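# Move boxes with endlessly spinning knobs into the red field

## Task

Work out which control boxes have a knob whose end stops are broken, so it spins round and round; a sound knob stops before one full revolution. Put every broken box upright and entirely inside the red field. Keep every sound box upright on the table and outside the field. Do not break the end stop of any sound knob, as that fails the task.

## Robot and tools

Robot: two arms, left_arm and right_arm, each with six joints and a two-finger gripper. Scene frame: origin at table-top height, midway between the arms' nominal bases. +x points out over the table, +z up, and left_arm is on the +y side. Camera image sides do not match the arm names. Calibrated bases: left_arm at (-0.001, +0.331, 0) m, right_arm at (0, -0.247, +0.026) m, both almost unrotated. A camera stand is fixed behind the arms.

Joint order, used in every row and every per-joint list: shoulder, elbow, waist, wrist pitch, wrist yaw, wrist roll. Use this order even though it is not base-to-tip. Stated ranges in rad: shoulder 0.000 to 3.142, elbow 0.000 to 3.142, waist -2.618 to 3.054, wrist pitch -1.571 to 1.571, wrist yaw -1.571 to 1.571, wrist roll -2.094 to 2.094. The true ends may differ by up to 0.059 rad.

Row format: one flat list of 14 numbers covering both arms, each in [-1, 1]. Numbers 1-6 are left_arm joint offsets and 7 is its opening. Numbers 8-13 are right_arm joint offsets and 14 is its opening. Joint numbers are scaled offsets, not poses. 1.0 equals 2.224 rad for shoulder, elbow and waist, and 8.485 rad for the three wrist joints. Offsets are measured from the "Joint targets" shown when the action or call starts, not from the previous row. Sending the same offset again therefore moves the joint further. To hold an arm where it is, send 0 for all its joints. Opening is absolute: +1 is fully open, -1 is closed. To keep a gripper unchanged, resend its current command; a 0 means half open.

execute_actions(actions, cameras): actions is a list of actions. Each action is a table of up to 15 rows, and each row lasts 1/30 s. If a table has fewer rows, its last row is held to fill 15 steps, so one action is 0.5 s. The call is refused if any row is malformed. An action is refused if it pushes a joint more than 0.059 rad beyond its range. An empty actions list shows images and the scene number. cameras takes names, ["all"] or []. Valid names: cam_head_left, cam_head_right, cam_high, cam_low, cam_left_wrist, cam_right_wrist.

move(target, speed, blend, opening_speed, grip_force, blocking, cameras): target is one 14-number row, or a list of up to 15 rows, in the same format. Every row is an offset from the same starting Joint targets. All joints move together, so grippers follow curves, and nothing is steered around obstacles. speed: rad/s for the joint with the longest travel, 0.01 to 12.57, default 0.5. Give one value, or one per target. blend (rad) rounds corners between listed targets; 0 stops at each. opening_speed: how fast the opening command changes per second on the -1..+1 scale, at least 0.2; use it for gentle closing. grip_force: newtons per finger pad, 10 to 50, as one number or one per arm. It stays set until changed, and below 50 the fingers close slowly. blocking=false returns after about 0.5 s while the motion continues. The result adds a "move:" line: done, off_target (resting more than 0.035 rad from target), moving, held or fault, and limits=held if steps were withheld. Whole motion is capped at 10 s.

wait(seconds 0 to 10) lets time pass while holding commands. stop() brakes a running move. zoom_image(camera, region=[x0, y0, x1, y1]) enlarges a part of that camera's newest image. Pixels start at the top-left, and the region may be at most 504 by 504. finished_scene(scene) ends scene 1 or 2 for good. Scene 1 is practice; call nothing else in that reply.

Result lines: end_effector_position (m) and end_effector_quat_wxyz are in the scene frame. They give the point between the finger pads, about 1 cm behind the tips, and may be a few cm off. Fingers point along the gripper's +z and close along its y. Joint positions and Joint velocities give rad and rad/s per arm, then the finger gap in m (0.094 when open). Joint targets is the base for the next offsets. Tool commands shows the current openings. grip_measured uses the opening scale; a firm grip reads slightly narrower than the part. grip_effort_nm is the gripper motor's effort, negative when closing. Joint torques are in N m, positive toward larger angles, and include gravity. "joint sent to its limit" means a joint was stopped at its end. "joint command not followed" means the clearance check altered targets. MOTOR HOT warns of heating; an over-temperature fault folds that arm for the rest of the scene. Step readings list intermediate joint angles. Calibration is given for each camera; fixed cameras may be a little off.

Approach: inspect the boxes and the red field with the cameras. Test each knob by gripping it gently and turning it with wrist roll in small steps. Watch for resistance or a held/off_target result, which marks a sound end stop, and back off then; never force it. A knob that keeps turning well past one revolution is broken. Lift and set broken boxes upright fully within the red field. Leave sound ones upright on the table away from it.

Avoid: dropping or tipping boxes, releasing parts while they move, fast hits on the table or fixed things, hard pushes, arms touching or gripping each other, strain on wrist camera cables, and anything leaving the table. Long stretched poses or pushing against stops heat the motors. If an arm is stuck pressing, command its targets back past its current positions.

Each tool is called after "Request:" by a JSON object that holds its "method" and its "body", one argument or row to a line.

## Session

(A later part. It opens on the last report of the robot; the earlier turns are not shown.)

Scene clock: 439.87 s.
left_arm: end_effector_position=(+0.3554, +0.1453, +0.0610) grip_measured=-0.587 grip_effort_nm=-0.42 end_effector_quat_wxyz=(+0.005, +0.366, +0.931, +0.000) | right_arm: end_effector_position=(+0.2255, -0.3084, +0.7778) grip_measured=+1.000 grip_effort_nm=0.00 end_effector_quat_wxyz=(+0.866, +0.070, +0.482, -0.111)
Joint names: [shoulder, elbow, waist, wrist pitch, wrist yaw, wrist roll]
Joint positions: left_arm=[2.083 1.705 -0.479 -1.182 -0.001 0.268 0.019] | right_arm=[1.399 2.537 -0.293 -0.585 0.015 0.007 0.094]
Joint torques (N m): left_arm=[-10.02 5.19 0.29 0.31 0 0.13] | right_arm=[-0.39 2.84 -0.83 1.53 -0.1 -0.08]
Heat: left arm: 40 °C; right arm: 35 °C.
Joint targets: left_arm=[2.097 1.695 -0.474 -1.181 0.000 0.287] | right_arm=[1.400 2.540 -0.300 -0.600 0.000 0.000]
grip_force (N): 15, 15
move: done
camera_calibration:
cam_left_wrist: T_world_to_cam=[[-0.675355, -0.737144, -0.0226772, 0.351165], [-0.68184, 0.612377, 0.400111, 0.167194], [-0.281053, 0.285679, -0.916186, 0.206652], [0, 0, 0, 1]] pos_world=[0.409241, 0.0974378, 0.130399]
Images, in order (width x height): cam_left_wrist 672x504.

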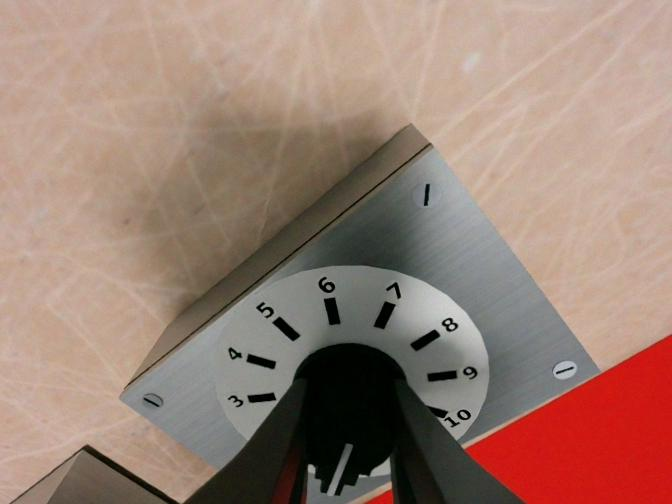

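Request:
{"method": "move", "body": {
  "target": [
    [0, 0, 0, 0, 0, 0.2020, -0.6, 0, 0, 0, 0, 0, 0, 1.0]
  ],
  "speed": 0.5,
  "cameras": ["cam_left_wrist", "cam_high"]
}}

Request:
{"method": "zoom_image", "body": {
  "camera": "cam_left_wrist",
  "region": [180, 220, 500, 504]
}}

Scene clock: 452.37 s.
left_arm: end_effector_position=(+0.3548, +0.1456, +0.0610) grip_measured=-0.587 grip_effort_nm=-0.42 end_effector_quat_wxyz=(+0.002, +0.942, +0.335, +0.003) | right_arm: end_effector_position=(+0.2255, -0.3084, +0.7778) grip_measured=+1.000 grip_effort_nm=0.00 end_effector_quat_wxyz=(+0.866, +0.070, +0.482, -0.111)
Joint names: [shoulder, elbow, waist, wrist pitch, wrist yaw, wrist roll]
Joint positions: left_arm=[2.083 1.705 -0.479 -1.185 -0.001 1.978 0.019] | right_arm=[1.399 2.537 -0.293 -0.585 0.015 0.007 0.094]
Joint torques (N m): left_arm=[-9.92 5.11 0.31 0.24 0.03 0.15] | right_arm=[-0.43 2.88 -0.81 1.54 -0.11 -0.09]
Heat: left arm: 40 °C; right arm: 35 °C.
Joint targets: left_arm=[2.097 1.695 -0.474 -1.181 0.000 2.000] | right_arm=[1.400 2.540 -0.300 -0.600 0.000 0.000]
grip_force (N): 15, 15
move: done
camera_calibration:
cam_left_wrist: T_world_to_cam=[[-0.636213, 0.771076, -0.0259675, 0.117598], [0.695933, 0.58809, 0.412101, -0.319368], [0.333032, 0.244112, -0.910768, -0.00579816], [0, 0, 0, 1]] pos_world=[0.299007, 0.098555, 0.129385]
Images, in order (width x height): cam_high 672x504, cam_left_wrist 672x504.

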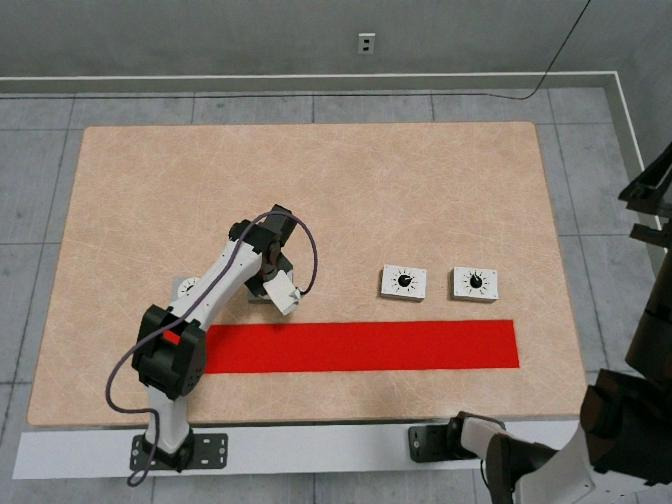

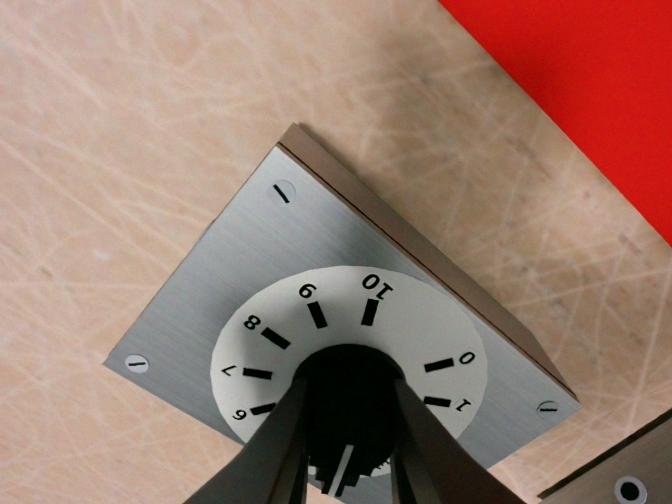

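Scaled by 1.575 from the camera's 672x504 image, which has a finer 960x720 frame.

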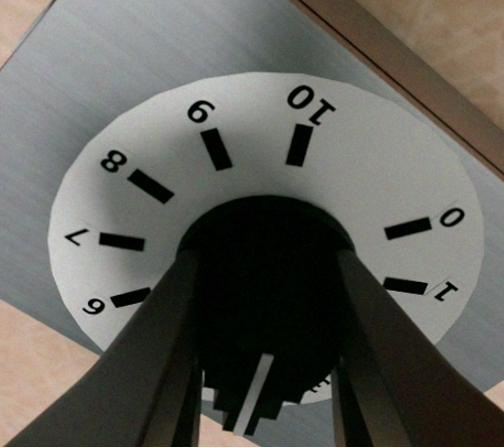

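Request:
{"method": "move", "body": {
  "target": [
    [0, 0, 0, 0, 0, 0, 1.0, 0, 0, 0, 0, 0, 0, 1.0],
    [0, 0.0926, 0, -0.02286, 0, 0, 1.0, 0, 0, 0, 0, 0, 0, 1.0],
    [0, 0.0926, 0, -0.02286, 0, -0.1064, 1.0, 0, 0, 0, 0, 0, 0, 1.0]
  ],
  "speed": 0.5,
  "grip_force": 50,
  "cameras": ["cam_left_wrist", "cam_low"]
}}

Request:
{"method": "zoom_image", "body": {
  "camera": "cam_left_wrist",
  "region": [180, 100, 500, 430]
}}

Scene clock: 472.93 s.
left_arm: end_effector_position=(+0.3567, +0.1447, +0.1044) grip_measured=+0.998 grip_effort_nm=0.05 end_effector_quat_wxyz=(+0.001, +0.714, +0.700, +0.001) | right_arm: end_effector_position=(+0.2255, -0.3084, +0.7778) grip_measured=+1.000 grip_effort_nm=0.00 end_effector_quat_wxyz=(+0.866, +0.070, +0.482, -0.111)
Joint names: [shoulder, elbow, waist, wrist pitch, wrist yaw, wrist roll]
Joint positions: left_arm=[2.087 1.883 -0.479 -1.364 -0.001 1.109 0.094] | right_arm=[1.399 2.537 -0.293 -0.585 0.015 0.007 0.094]
Joint torques (N m): left_arm=[-10.43 7.3 0.29 0.13 0.04 -0.16] | right_arm=[-0.42 2.91 -0.81 1.53 -0.08 -0.12]
Heat: left arm: 40 °C; right arm: 35 °C.
Joint targets: left_arm=[2.097 1.901 -0.474 -1.375 0.000 1.098] | right_arm=[1.400 2.540 -0.300 -0.600 0.000 0.000]
move: done
camera_calibration:
cam_left_wrist: T_world_to_cam=[[-0.999675, 0.011782, -0.0226132, 0.359876], [0.00151448, 0.912715, 0.408593, -0.136991], [0.0254535, 0.408426, -0.912436, 0.119436], [0, 0, 0, 1]] pos_world=[0.356926, 0.0720128, 0.173089]
Images, in order (width x height): cam_low 672x504, cam_left_wrist 672x504.

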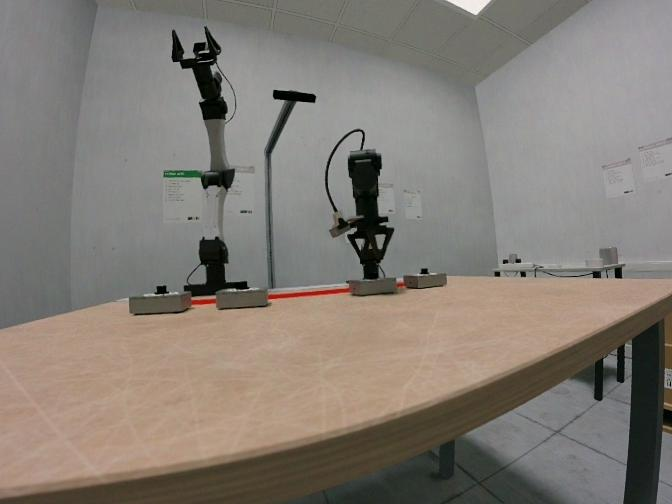

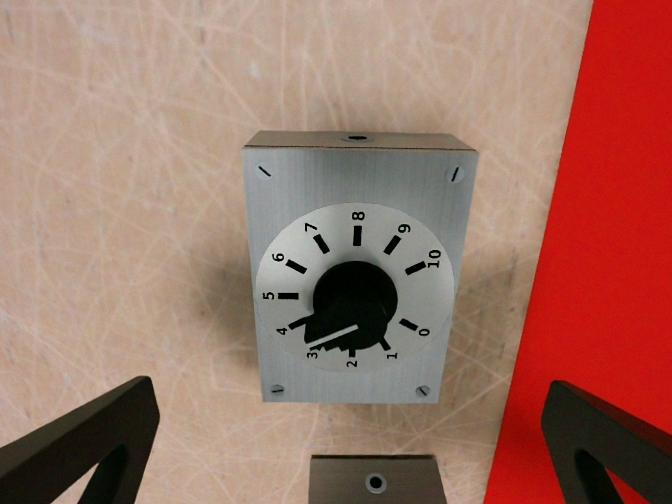

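Scaled by 1.527 from the camera's 672x504 image, which has a finer 960x720 frame.

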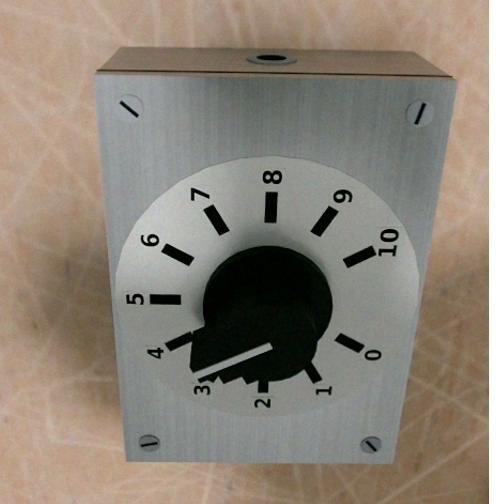

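Request:
{"method": "move", "body": {
  "target": [
    [0.0094, -0.1252, 0, 0.0343, 0, 0, 1.0, 0, 0, 0, 0, 0, 0, 1.0]
  ],
  "speed": 0.2,
  "cameras": ["cam_left_wrist", "cam_low"]
}}

Request:
{"method": "zoom_image", "body": {
  "camera": "cam_low",
  "region": [325, 220, 415, 300]
}}

Scene clock: 498.47 s.
left_arm: end_effector_position=(+0.3541, +0.1461, +0.0346) grip_measured=+0.998 grip_effort_nm=0.05 end_effector_quat_wxyz=(+0.001, +0.714, +0.701, +0.001) | right_arm: end_effector_position=(+0.2255, -0.3084, +0.7778) grip_measured=+1.000 grip_effort_nm=0.00 end_effector_quat_wxyz=(+0.866, +0.070, +0.482, -0.111)
Joint names: [shoulder, elbow, waist, wrist pitch, wrist yaw, wrist roll]
Joint positions: left_arm=[2.104 1.631 -0.479 -1.095 -0.001 1.108 0.094] | right_arm=[1.399 2.537 -0.293 -0.585 0.015 0.007 0.094]
Joint torques (N m): left_arm=[-10.1 5.15 0.29 0.39 0.04 -0.16] | right_arm=[-0.59 2.91 -0.8 1.54 -0.09 -0.11]
Heat: left arm: 42 °C; right arm: 35 °C.
Joint targets: left_arm=[2.118 1.623 -0.474 -1.084 0.000 1.098] | right_arm=[1.400 2.540 -0.300 -0.600 0.000 0.000]
move: done
camera_calibration:
cam_left_wrist: T_world_to_cam=[[-0.999698, 0.0110564, -0.0219542, 0.355779], [0.00111289, 0.912575, 0.408908, -0.109533], [0.0245559, 0.40876, -0.912312, 0.0555613], [0, 0, 0, 1]] pos_world=[0.354429, 0.0733118, 0.103289]
Images, in order (width x height): cam_low 672x504, cam_left_wrist 672x504.

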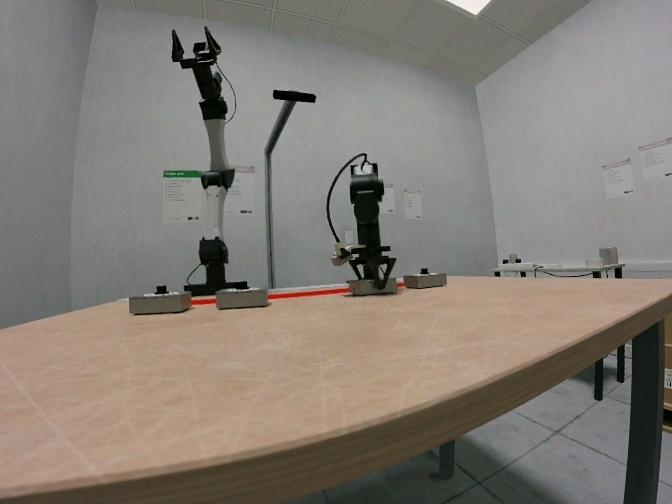

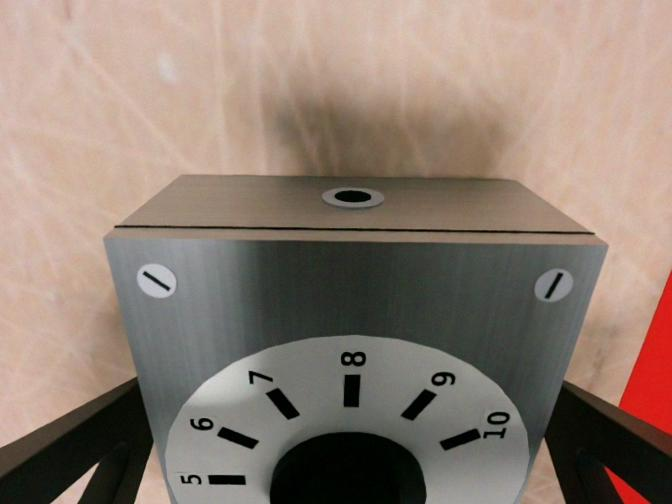

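Scaled by 5.600 from the camera's 672x504 image, which has a finer 960x720 frame.

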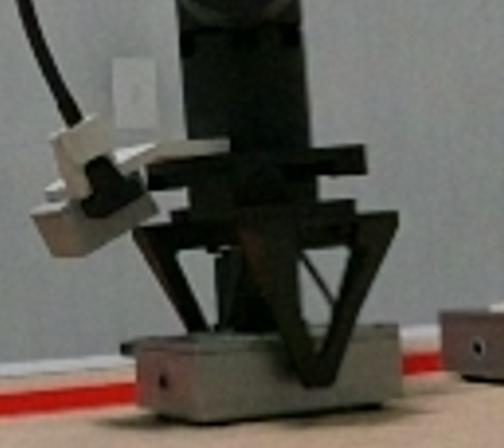

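Request:
{"method": "move", "body": {
  "target": [
    [0, 0, 0, 0, 0, 0, 0.5, 0, 0, 0, 0, 0, 0, 1.0]
  ],
  "speed": 0.1,
  "grip_force": [20, 20],
  "opening_speed": 0.2
}}

Request:
{"method": "move", "body": {
  "target": [
    [0, 0.0477, 0, -0.01214, 0, 0, 0.5, 0, 0, 0, 0, 0, 0, 1.0],
    [-0.2122, -0.2264, -0.0958, 0.0073, 0, -0.0264, 0.5, 0, 0, 0, 0, 0, 0, 1.0]
  ],
  "speed": [0.2, 0.3],
  "cameras": ["cam_left_wrist", "cam_low", "cam_high"]
}}

Request:
{"method": "zoom_image", "body": {
  "camera": "cam_low",
  "region": [310, 220, 420, 310]
}}

Request:
{"method": "zoom_image", "body": {
  "camera": "cam_high",
  "region": [140, 240, 340, 400]
}}

Scene clock: 526.93 s.
left_arm: end_effector_position=(+0.3547, +0.1457, +0.0346) grip_measured=+0.514 grip_effort_nm=-0.51 end_effector_quat_wxyz=(+0.002, +0.714, +0.701, +0.001) | right_arm: end_effector_position=(+0.2255, -0.3084, +0.7778) grip_measured=+1.000 grip_effort_nm=0.01 end_effector_quat_wxyz=(+0.866, +0.070, +0.482, -0.111)
Joint names: [shoulder, elbow, waist, wrist pitch, wrist yaw, wrist roll]
Joint positions: left_arm=[2.104 1.631 -0.479 -1.093 -0.001 1.108 0.071] | right_arm=[1.399 2.537 -0.293 -0.585 0.015 0.007 0.094]
Joint torques (N m): left_arm=[-10.11 5.15 0.31 0.33 0.03 -0.16] | right_arm=[-0.5 2.91 -0.76 1.52 -0.11 -0.12]
Heat: left arm: 42 °C; right arm: 36 °C.
Joint targets: left_arm=[2.118 1.623 -0.474 -1.084 0.000 1.098] | right_arm=[1.400 2.540 -0.300 -0.600 0.000 0.000]
grip_force (N): 20, 20
move: done

Scene clock: 530.73 s.
left_arm: end_effector_position=(+0.2196, +0.1515, +0.0504) grip_measured=+0.514 grip_effort_nm=-0.51 end_effector_quat_wxyz=(-0.007, +0.707, +0.708, +0.000) | right_arm: end_effector_position=(+0.2255, -0.3084, +0.7778) grip_measured=+1.000 grip_effort_nm=0.01 end_effector_quat_wxyz=(+0.866, +0.070, +0.482, -0.111)
Joint names: [shoulder, elbow, waist, wrist pitch, wrist yaw, wrist roll]
Joint positions: left_arm=[1.676 1.123 -0.682 -1.032 -0.001 0.885 0.071] | right_arm=[1.399 2.537 -0.293 -0.585 0.015 0.007 0.094]
Joint torques (N m): left_arm=[-9.92 5.35 -0.43 0.29 0.03 -0.11] | right_arm=[-0.49 2.93 -0.8 1.56 -0.08 -0.11]
Heat: left arm: 43 °C; right arm: 36 °C.
Joint targets: left_arm=[1.646 1.119 -0.687 -1.022 0.000 0.874] | right_arm=[1.400 2.540 -0.300 -0.600 0.000 0.000]
grip_force (N): 20, 20
move: done
camera_calibration:
cam_left_wrist: T_world_to_cam=[[-0.99992, -0.00863769, -0.00921863, 0.223934], [-0.0117008, 0.908347, 0.418053, -0.117773], [0.00476271, 0.418128, -0.908376, 0.0737346], [0, 0, 0, 1]] pos_world=[0.222187, 0.0780822, 0.118278]
Images, in order (width x height): cam_high 672x504, cam_low 672x504, cam_left_wrist 672x504.

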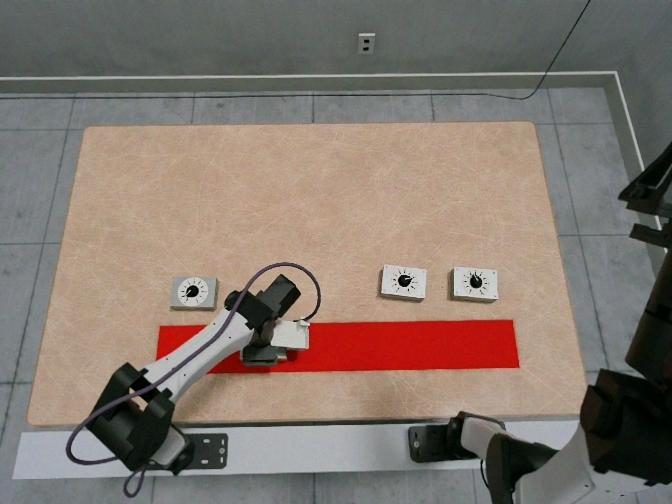

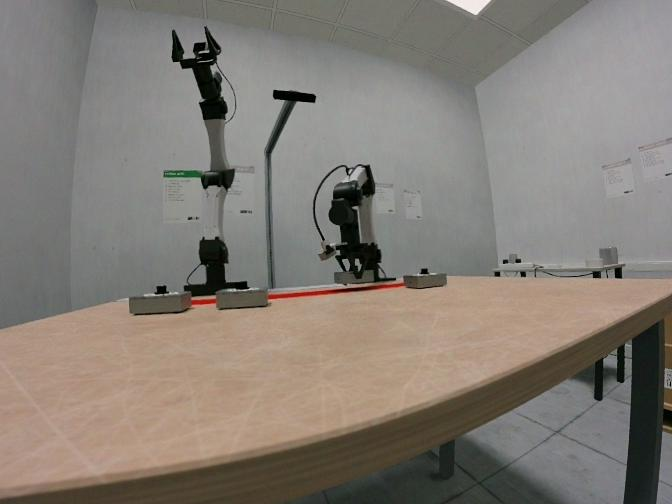

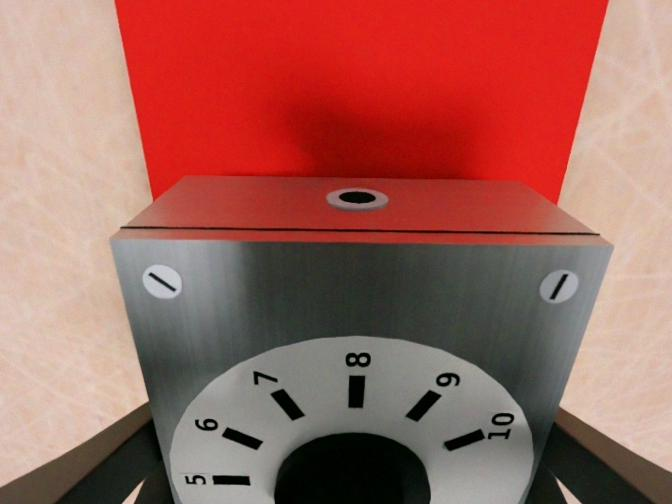

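Scaled by 4.582 from the camera's 672x504 image, which has a finer 960x720 frame.

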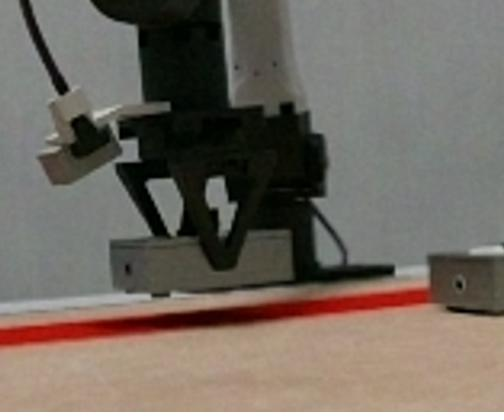

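Scaled by 2.520 from the camera's 672x504 image, which has a finer 960x720 frame.

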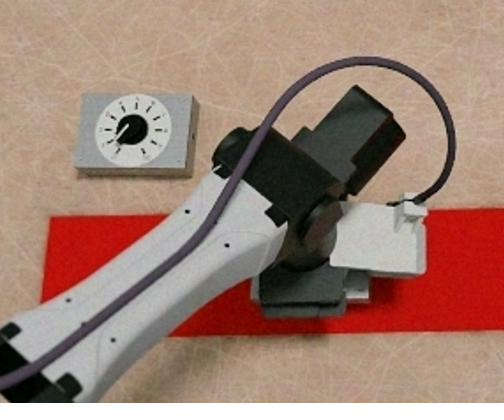

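Request:
{"method": "move", "body": {
  "target": [
    [0, -0.02855, 0, 0.00943, 0, 0, 0.5, 0, 0, 0, 0, 0, 0, 1.0]
  ],
  "speed": 0.1,
  "cameras": ["cam_left_wrist", "cam_low"]
}}

Request:
{"method": "zoom_image", "body": {
  "camera": "cam_low",
  "region": [320, 250, 400, 300]
}}

Scene clock: 555.03 s.
left_arm: end_effector_position=(+0.2184, +0.1525, +0.0353) grip_measured=+0.514 grip_effort_nm=-0.51 end_effector_quat_wxyz=(+0.001, +0.706, +0.708, +0.001) | right_arm: end_effector_position=(+0.2255, -0.3084, +0.7778) grip_measured=+1.000 grip_effort_nm=0.00 end_effector_quat_wxyz=(+0.866, +0.070, +0.482, -0.111)
Joint names: [shoulder, elbow, waist, wrist pitch, wrist yaw, wrist roll]
Joint positions: left_arm=[1.676 1.059 -0.682 -0.953 -0.001 0.885 0.071] | right_arm=[1.399 2.537 -0.293 -0.585 0.015 0.007 0.094]
Joint torques (N m): left_arm=[-9.8 5.24 -0.43 0.39 0.03 -0.16] | right_arm=[-0.42 2.91 -0.81 1.52 -0.09 -0.11]
Heat: left arm: 45 °C; right arm: 36 °C.
Joint targets: left_arm=[1.647 1.056 -0.687 -0.942 0.000 0.874] | right_arm=[1.400 2.540 -0.300 -0.600 0.000 0.000]
grip_force (N): 20, 20
move: done
camera_calibration:
cam_left_wrist: T_world_to_cam=[[-0.999731, -0.00918933, -0.0212867, 0.22314], [-0.0170925, 0.912439, 0.408856, -0.111574], [0.0156657, 0.40911, -0.912351, 0.0587726], [0, 0, 0, 1]] pos_world=[0.220253, 0.0798108, 0.103989]
Images, in order (width x height): cam_low 672x504, cam_left_wrist 672x504.

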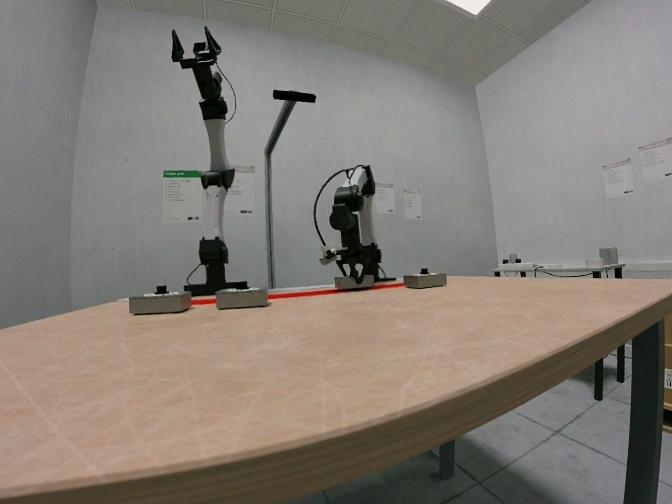

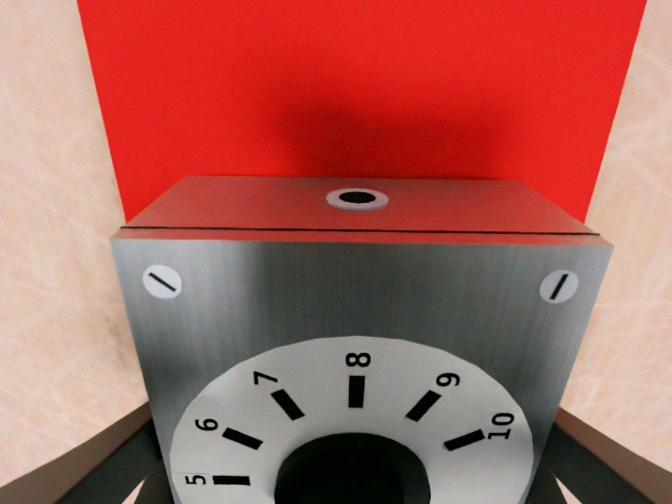

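Scaled by 6.300 from the camera's 672x504 image, which has a finer 960x720 frame.

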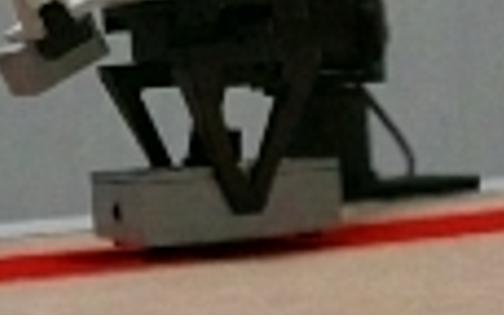

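Request:
{"method": "move", "body": {
  "target": [
    [0, -0.0038, 0, 0.0010, 0, 0, 0.5, 0, 0, 0, 0, 0, 0, 1.0]
  ],
  "speed": 0.05
}}

Request:
{"method": "move", "body": {
  "target": [
    [0, -0.0030, 0, 0.0008, 0, 0, 0.5, 0, 0, 0, 0, 0, 0, 1.0]
  ],
  "speed": 0.05,
  "cameras": ["cam_low"]
}}

Request:
{"method": "zoom_image", "body": {
  "camera": "cam_low",
  "region": [320, 250, 400, 300]
}}

Scene clock: 562.63 s.
left_arm: end_effector_position=(+0.2177, +0.1530, +0.0333) grip_measured=+0.514 grip_effort_nm=-0.51 end_effector_quat_wxyz=(+0.001, +0.706, +0.708, +0.001) | right_arm: end_effector_position=(+0.2255, -0.3084, +0.7778) grip_measured=+1.000 grip_effort_nm=0.00 end_effector_quat_wxyz=(+0.866, +0.070, +0.482, -0.111)
Joint names: [shoulder, elbow, waist, wrist pitch, wrist yaw, wrist roll]
Joint positions: left_arm=[1.676 1.051 -0.682 -0.945 -0.001 0.885 0.071] | right_arm=[1.399 2.537 -0.293 -0.585 0.015 0.007 0.094]
Joint torques (N m): left_arm=[-9.78 5.22 -0.43 0.36 0.03 -0.16] | right_arm=[-0.49 2.78 -0.88 1.53 -0.08 -0.11]
Heat: left arm: 45 °C; right arm: 36 °C.
Joint targets: left_arm=[1.647 1.047 -0.687 -0.933 0.000 0.874] | right_arm=[1.400 2.540 -0.300 -0.600 0.000 0.000]
grip_force (N): 20, 20
move: done

Scene clock: 563.33 s.
left_arm: end_effector_position=(+0.2172, +0.1534, +0.0318) grip_measured=+0.514 grip_effort_nm=-0.51 end_effector_quat_wxyz=(+0.001, +0.706, +0.708, +0.001) | right_arm: end_effector_position=(+0.2255, -0.3084, +0.7778) grip_measured=+1.000 grip_effort_nm=0.00 end_effector_quat_wxyz=(+0.866, +0.070, +0.482, -0.111)
Joint names: [shoulder, elbow, waist, wrist pitch, wrist yaw, wrist roll]
Joint positions: left_arm=[1.676 1.045 -0.682 -0.938 -0.001 0.885 0.071] | right_arm=[1.399 2.537 -0.293 -0.585 0.015 0.007 0.094]
Joint torques (N m): left_arm=[-9.77 5.2 -0.42 0.39 0.03 -0.16] | right_arm=[-0.44 2.85 -0.92 1.55 -0.09 -0.11]
Heat: left arm: 45 °C; right arm: 36 °C.
Joint targets: left_arm=[1.647 1.040 -0.687 -0.927 0.000 0.874] | right_arm=[1.400 2.540 -0.300 -0.600 0.000 0.000]
grip_force (N): 20, 20
move: done
Images, in order (width x height): cam_low 672x504.

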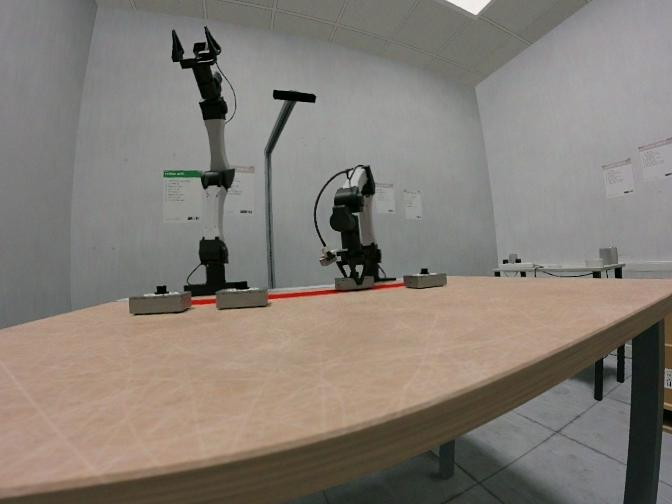

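Scaled by 6.300 from the camera's 672x504 image, which has a finer 960x720 frame.

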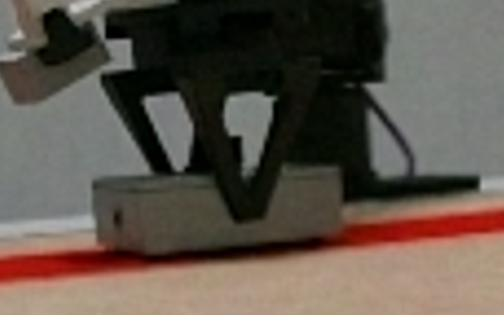

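Request:
{"method": "move", "body": {
  "target": [
    [0, -0.0030, 0, 0.0008, 0, 0, 0.5, 0, 0, 0, 0, 0, 0, 1.0]
  ],
  "speed": 0.05
}}

Request:
{"method": "move", "body": {
  "target": [
    [0, -0.0030, 0, 0.0008, 0, 0, 0.5, 0, 0, 0, 0, 0, 0, 1.0]
  ],
  "speed": 0.05,
  "cameras": ["cam_low", "cam_left_wrist"]
}}

Request:
{"method": "zoom_image", "body": {
  "camera": "cam_low",
  "region": [320, 250, 400, 300]
}}

Scene clock: 571.77 s.
left_arm: end_effector_position=(+0.2177, +0.1530, +0.0313) grip_measured=+0.514 grip_effort_nm=-0.51 end_effector_quat_wxyz=(+0.003, +0.706, +0.708, +0.001) | right_arm: end_effector_position=(+0.2255, -0.3084, +0.7778) grip_measured=+1.000 grip_effort_nm=0.01 end_effector_quat_wxyz=(+0.866, +0.070, +0.482, -0.111)
Joint names: [shoulder, elbow, waist, wrist pitch, wrist yaw, wrist roll]
Joint positions: left_arm=[1.675 1.042 -0.682 -0.932 -0.001 0.885 0.071] | right_arm=[1.399 2.537 -0.293 -0.585 0.015 0.007 0.094]
Joint torques (N m): left_arm=[-9.72 4.92 -0.43 0.38 0.03 -0.16] | right_arm=[-0.5 2.86 -0.85 1.54 -0.09 -0.11]
Heat: left arm: 45 °C; right arm: 36 °C.
Joint targets: left_arm=[1.646 1.034 -0.687 -0.920 0.000 0.874] | right_arm=[1.400 2.540 -0.300 -0.600 0.000 0.000]
grip_force (N): 20, 20
move: done

Scene clock: 572.47 s.
left_arm: end_effector_position=(+0.2176, +0.1531, +0.0313) grip_measured=+0.514 grip_effort_nm=-0.51 end_effector_quat_wxyz=(+0.005, +0.706, +0.708, +0.001) | right_arm: end_effector_position=(+0.2255, -0.3084, +0.7778) grip_measured=+1.000 grip_effort_nm=0.01 end_effector_quat_wxyz=(+0.866, +0.070, +0.482, -0.111)
Joint names: [shoulder, elbow, waist, wrist pitch, wrist yaw, wrist roll]
Joint positions: left_arm=[1.671 1.036 -0.682 -0.926 -0.001 0.885 0.071] | right_arm=[1.399 2.537 -0.293 -0.585 0.015 0.007 0.094]
Joint torques (N m): left_arm=[-9.29 4.82 -0.43 0.41 0.03 -0.16] | right_arm=[-0.53 2.88 -0.8 1.56 -0.11 -0.11]
Heat: left arm: 45 °C; right arm: 36 °C.
Joint targets: left_arm=[1.646 1.027 -0.687 -0.913 0.000 0.874] | right_arm=[1.400 2.540 -0.300 -0.600 0.000 0.000]
grip_force (N): 20, 20
move: done
camera_calibration:
cam_left_wrist: T_world_to_cam=[[-0.999574, -0.0092906, -0.0276846, 0.222471], [-0.0196863, 0.91461, 0.403857, -0.110157], [0.0215685, 0.40423, -0.914403, 0.0544043], [0, 0, 0, 1]] pos_world=[0.219034, 0.0808262, 0.100394]
Images, in order (width x height): cam_low 672x504, cam_left_wrist 672x504.

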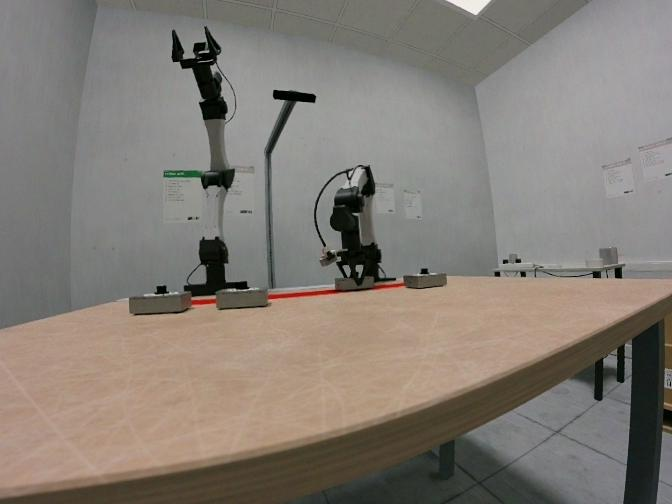

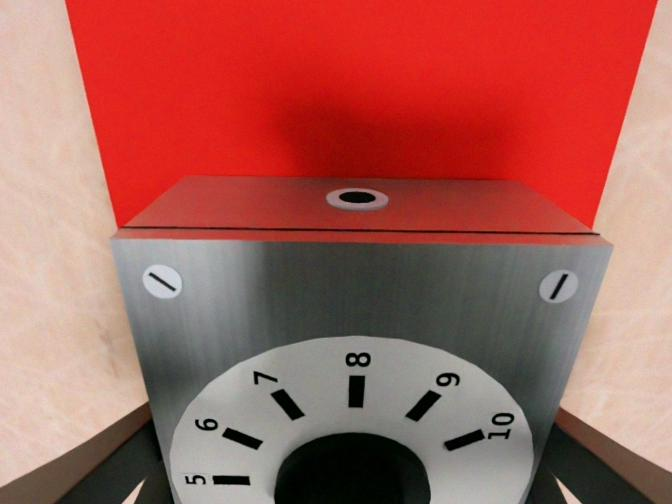

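Scaled by 6.300 from the camera's 672x504 image, which has a finer 960x720 frame.

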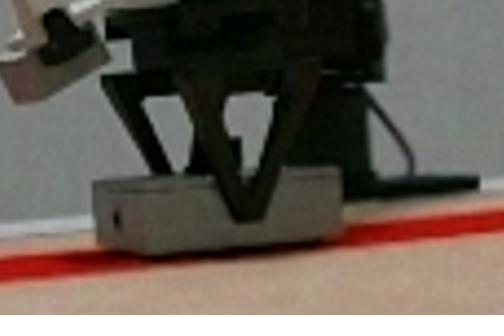

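Request:
{"method": "move", "body": {
  "target": [
    [0, 0.0025, 0, -0.0007, 0, 0, 0.5, 0, 0, 0, 0, 0, 0, 1.0],
    [0, 0.0025, 0, -0.0007, 0, 0, 0.8, 0, 0, 0, 0, 0, 0, 1.0]
  ],
  "speed": 0.05,
  "opening_speed": 0.3,
  "cameras": ["cam_low", "cam_left_wrist"]
}}

Scene clock: 585.60 s.
left_arm: end_effector_position=(+0.2177, +0.1530, +0.0313) grip_measured=+0.798 grip_effort_nm=0.05 end_effector_quat_wxyz=(+0.005, +0.706, +0.708, +0.001) | right_arm: end_effector_position=(+0.2255, -0.3084, +0.7778) grip_measured=+1.000 grip_effort_nm=0.00 end_effector_quat_wxyz=(+0.866, +0.070, +0.482, -0.111)
Joint names: [shoulder, elbow, waist, wrist pitch, wrist yaw, wrist roll]
Joint positions: left_arm=[1.671 1.036 -0.682 -0.926 -0.001 0.884 0.084] | right_arm=[1.399 2.537 -0.293 -0.585 0.015 0.007 0.094]
Joint torques (N m): left_arm=[-9.29 5.24 -0.42 0.35 0.03 -0.15] | right_arm=[-0.49 2.84 -0.8 1.54 -0.11 -0.11]
Heat: left arm: 45 °C; right arm: 36 °C.
Joint targets: left_arm=[1.646 1.033 -0.687 -0.919 0.000 0.874] | right_arm=[1.400 2.540 -0.300 -0.600 0.000 0.000]
grip_force (N): 20, 20
move: done
camera_calibration:
cam_left_wrist: T_world_to_cam=[[-0.999553, -0.0104769, -0.0279854, 0.222692], [-0.020888, 0.914688, 0.403622, -0.109784], [0.0213692, 0.404026, -0.914498, 0.0545121], [0, 0, 0, 1]] pos_world=[0.219134, 0.0807269, 0.100395]
Images, in order (width x height): cam_low 672x504, cam_left_wrist 672x504.

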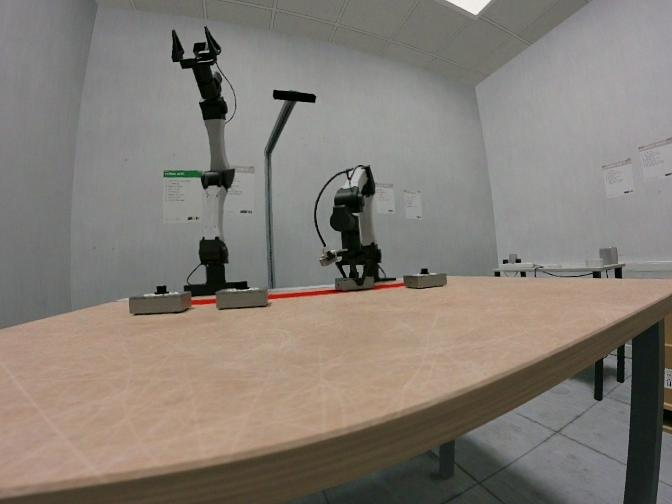

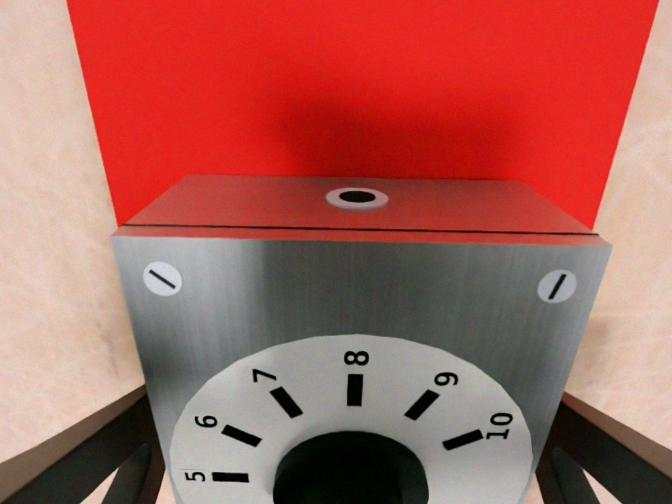

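Request:
{"method": "move", "body": {
  "target": [
    [0, 0, 0, 0, 0, 0, 1.0, 0, 0, 0, 0, 0, 0, 1.0],
    [-0.0283, 0.1057, 0, -0.0355, 0, 0, 1.0, 0, 0, 0, 0, 0, 0, 1.0]
  ],
  "speed": 0.2,
  "grip_force": [50, 50],
  "cameras": ["cam_left_wrist", "cam_high"]
}}

Scene clock: 613.03 s.
left_arm: end_effector_position=(+0.2166, +0.1539, +0.1002) grip_measured=+0.998 grip_effort_nm=0.05 end_effector_quat_wxyz=(+0.003, +0.706, +0.708, +0.001) | right_arm: end_effector_position=(+0.2255, -0.3084, +0.7778) grip_measured=+1.000 grip_effort_nm=0.00 end_effector_quat_wxyz=(+0.866, +0.070, +0.482, -0.111)
Joint names: [shoulder, elbow, waist, wrist pitch, wrist yaw, wrist roll]
Joint positions: left_arm=[1.603 1.247 -0.682 -1.209 -0.001 0.884 0.094] | right_arm=[1.399 2.537 -0.293 -0.585 0.015 0.007 0.094]
Joint torques (N m): left_arm=[-8.65 7.54 -0.42 0.16 0.03 -0.15] | right_arm=[-0.43 2.84 -0.81 1.53 -0.11 -0.09]
Heat: left arm: 44 °C; right arm: 36 °C.
Joint targets: left_arm=[1.584 1.268 -0.687 -1.220 0.000 0.874] | right_arm=[1.400 2.540 -0.300 -0.600 0.000 0.000]
move: done
camera_calibration:
cam_left_wrist: T_world_to_cam=[[-0.999654, -0.010352, -0.02417, 0.2232], [-0.0192897, 0.913404, 0.406598, -0.138908], [0.0178678, 0.406923, -0.913288, 0.117397], [0, 0, 0, 1]] pos_world=[0.218345, 0.0814177, 0.169091]
Images, in order (width x height): cam_high 672x504, cam_left_wrist 672x504.

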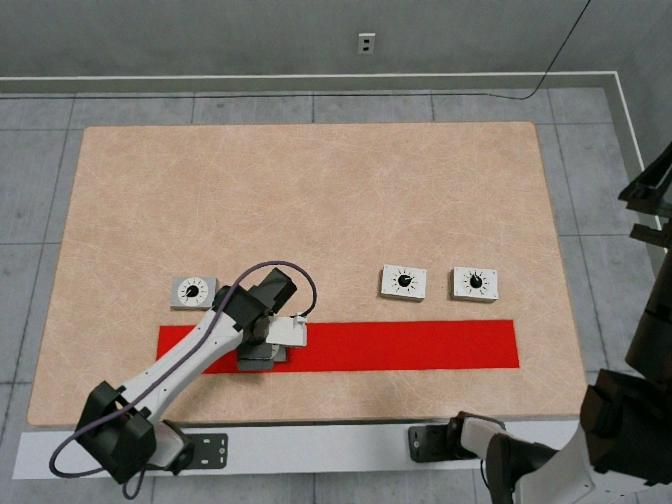

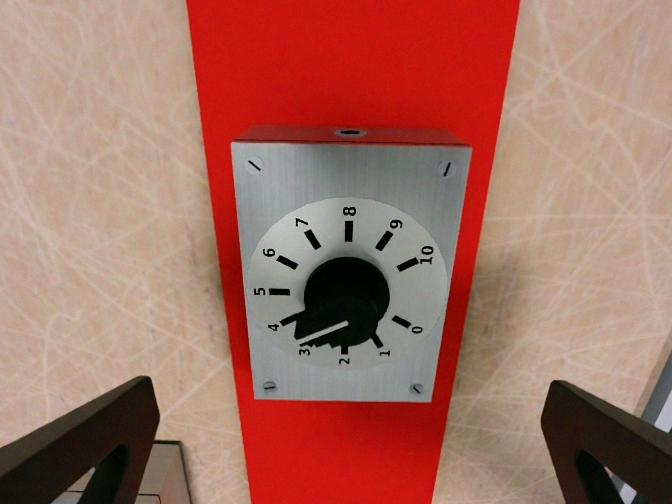

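Request:
{"method": "move", "body": {
  "target": [
    [-0.0827, 0.6664, 0.3988, 0.0731, 0, -0.1030, 1.0, 0.2284, -0.4353, 0.2383, -0.0781, 0, -0.1815, 1.0]
  ],
  "speed": 0.6,
  "cameras": ["cam_right_wrist", "cam_low", "cam_high"]
}}

Request:
{"method": "zoom_image", "body": {
  "camera": "cam_right_wrist",
  "region": [180, 130, 500, 430]
}}

Request:
{"method": "zoom_image", "body": {
  "camera": "cam_high",
  "region": [140, 240, 340, 400]
}}

Scene clock: 624.43 s.
left_arm: end_effector_position=(+0.1456, +0.3596, +0.7961) grip_measured=+0.999 grip_effort_nm=0.03 end_effector_quat_wxyz=(+0.914, -0.036, +0.394, +0.094) | right_arm: end_effector_position=(+0.3457, -0.1553, +0.1207) grip_measured=+1.000 grip_effort_nm=-0.02 end_effector_quat_wxyz=(+0.004, +0.783, -0.622, +0.006)
Joint names: [shoulder, elbow, waist, wrist pitch, wrist yaw, wrist roll]
Joint positions: left_arm=[1.399 2.753 0.194 -0.597 0 0.013 0.094] | right_arm=[1.903 1.581 0.227 -1.248 0.014 -1.532 0.094]
Joint torques (N m): left_arm=[0.4 0.54 0.4 1.23 -0.01 -0.18] | right_arm=[-8.36 5.86 0.18 0.25 -0.11 -0.12]
Heat: left arm: 43 °C; right arm: 36 °C.
Joint targets: left_arm=[1.400 2.750 0.200 -0.600 0.000 0.000] | right_arm=[1.908 1.572 0.230 -1.263 0.000 -1.540]
move: done
camera_calibration:
cam_right_wrist: T_world_to_cam=[[0.976147, 0.216756, 0.0123628, -0.304838], [0.188471, -0.87428, 0.44734, -0.219514], [0.107772, -0.434339, -0.894279, 0.0911981], [0, 0, 0, 1]] pos_world=[0.329111, -0.0862298, 0.183522]
Images, in order (width x height): cam_high 672x504, cam_low 672x504, cam_right_wrist 672x504.

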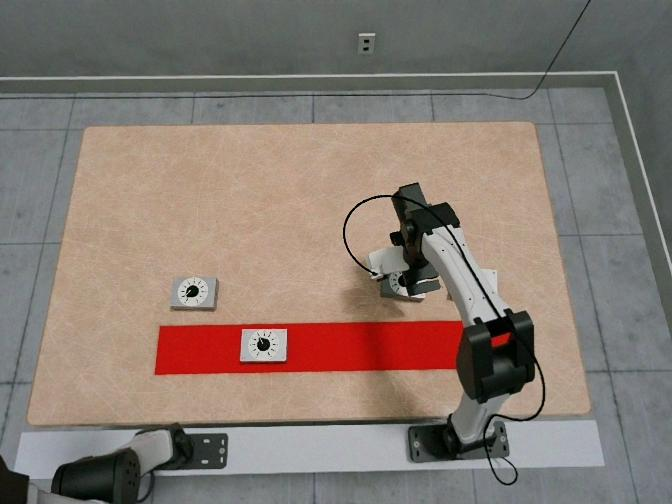

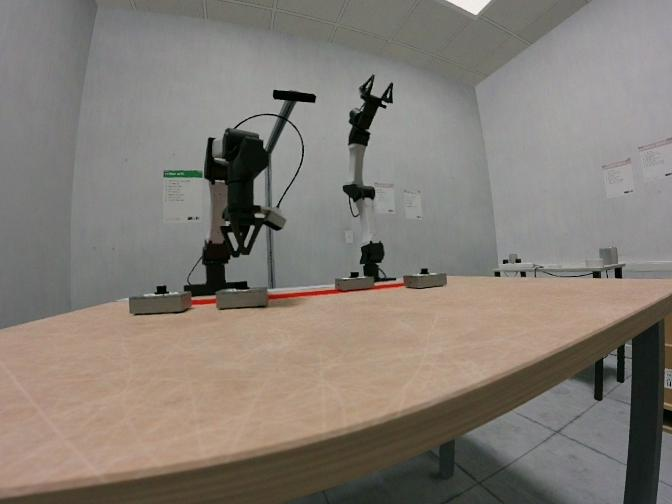

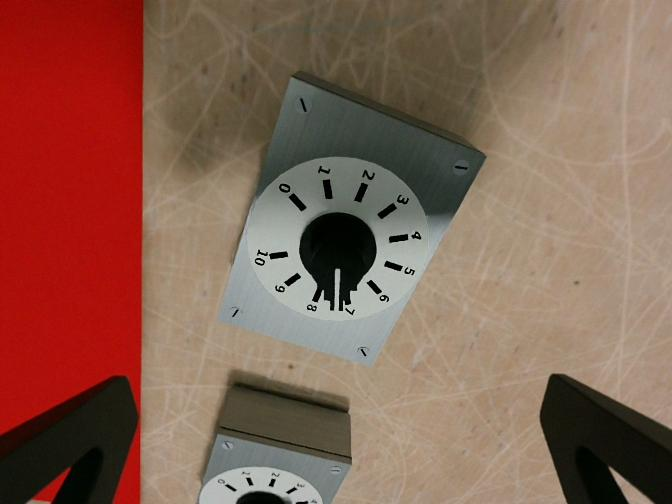

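Scaled by 1.575 from the camera's 672x504 image, which has a finer 960x720 frame.

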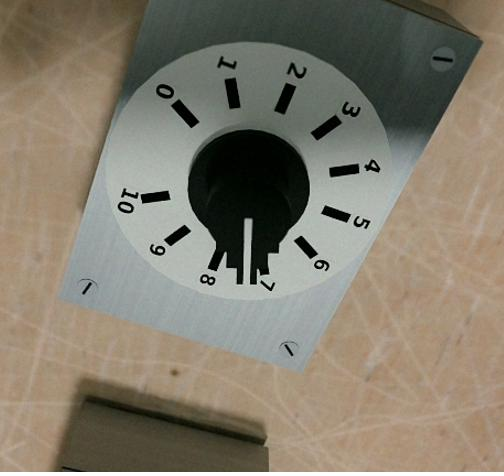

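Scaled by 2.520 from the camera's 672x504 image, which has a finer 960x720 frame.

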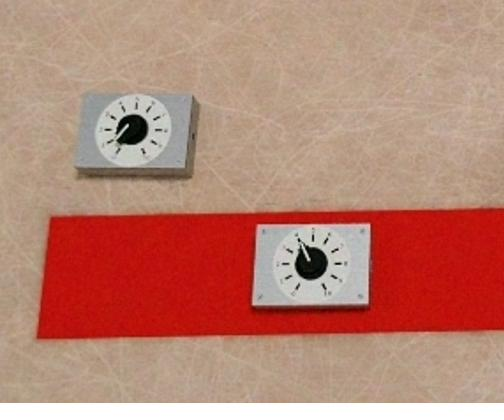

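Request:
{"method": "zoom_image", "body": {
  "camera": "cam_high",
  "region": [160, 265, 230, 320]
}}

Request:
{"method": "zoom_image", "body": {
  "camera": "cam_high",
  "region": [230, 320, 300, 375]
}}

Scaled by 7.200 from the camera's 672x504 image, which has a finer 960x720 frame.

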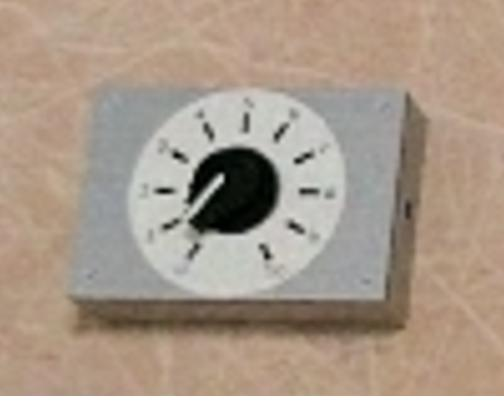

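Scaled by 7.200 from the camera's 672x504 image, which has a finer 960x720 frame.

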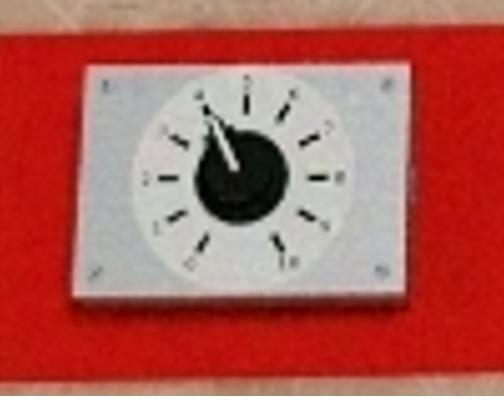

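Request:
{"method": "move", "body": {
  "target": [
    [0, 0, 0, 0, 0, 0, 1.0, 0.0157, -0.0708, 0.0058, 0.0261, 0, 0, 1.0]
  ],
  "speed": 0.3,
  "cameras": ["cam_right_wrist", "cam_low"]
}}

Request:
{"method": "zoom_image", "body": {
  "camera": "cam_right_wrist",
  "region": [180, 200, 500, 480]
}}

Request:
{"method": "zoom_image", "body": {
  "camera": "cam_low",
  "region": [195, 225, 285, 315]
}}

Scene clock: 658.20 s.
left_arm: end_effector_position=(+0.1456, +0.3596, +0.7961) grip_measured=+0.999 grip_effort_nm=0.03 end_effector_quat_wxyz=(+0.914, -0.036, +0.394, +0.094) | right_arm: end_effector_position=(+0.3464, -0.1517, +0.0726) grip_measured=+1.000 grip_effort_nm=-0.02 end_effector_quat_wxyz=(+0.000, +0.786, -0.618, +0.009)
Joint names: [shoulder, elbow, waist, wrist pitch, wrist yaw, wrist roll]
Joint positions: left_arm=[1.399 2.753 0.194 -0.597 0 0.012 0.094] | right_arm=[1.932 1.427 0.236 -1.055 0.014 -1.533 0.094]
Joint torques (N m): left_arm=[0.38 0.54 0.39 1.21 -0.01 -0.19] | right_arm=[-8.06 5.37 0.49 0.56 -0.11 -0.09]
Heat: left arm: 37 °C; right arm: 32 °C.
Joint targets: left_arm=[1.400 2.750 0.200 -0.600 0.000 0.000] | right_arm=[1.943 1.415 0.243 -1.041 0.000 -1.540]
move: done
camera_calibration:
cam_right_wrist: T_world_to_cam=[[0.973795, 0.226375, 0.021855, -0.304187], [0.193031, -0.873504, 0.446911, -0.196398], [0.12026, -0.430981, -0.894311, 0.0458362], [0, 0, 0, 1]] pos_world=[0.328614, -0.0829397, 0.135412]
Images, in order (width x height): cam_low 672x504, cam_right_wrist 672x504.

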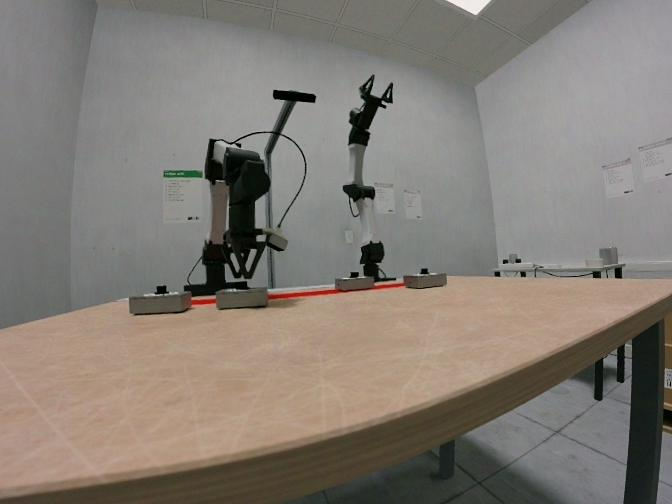

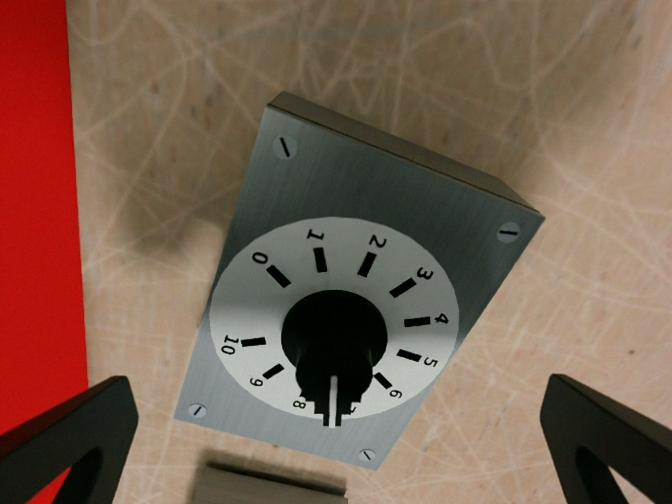

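Scaled by 1.575 from the camera's 672x504 image, which has a finer 960x720 frame.

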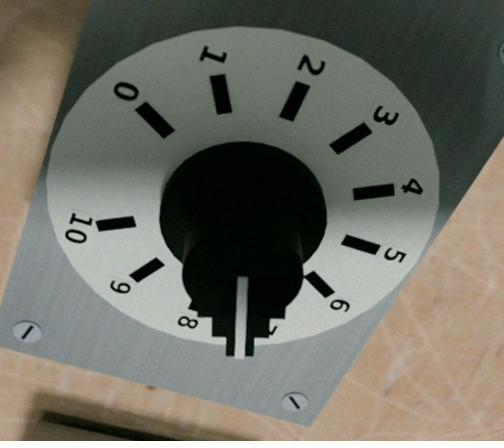

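Scaled by 5.600 from the camera's 672x504 image, which has a finer 960x720 frame.

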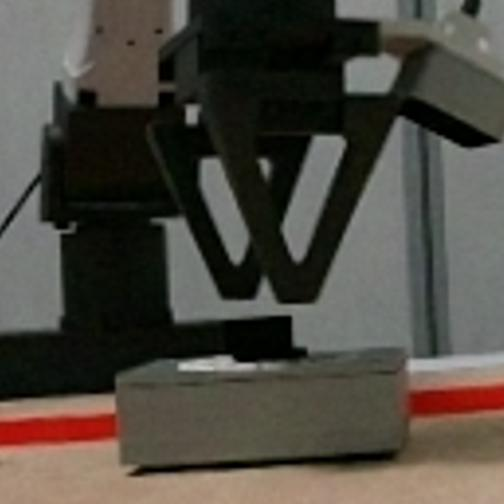

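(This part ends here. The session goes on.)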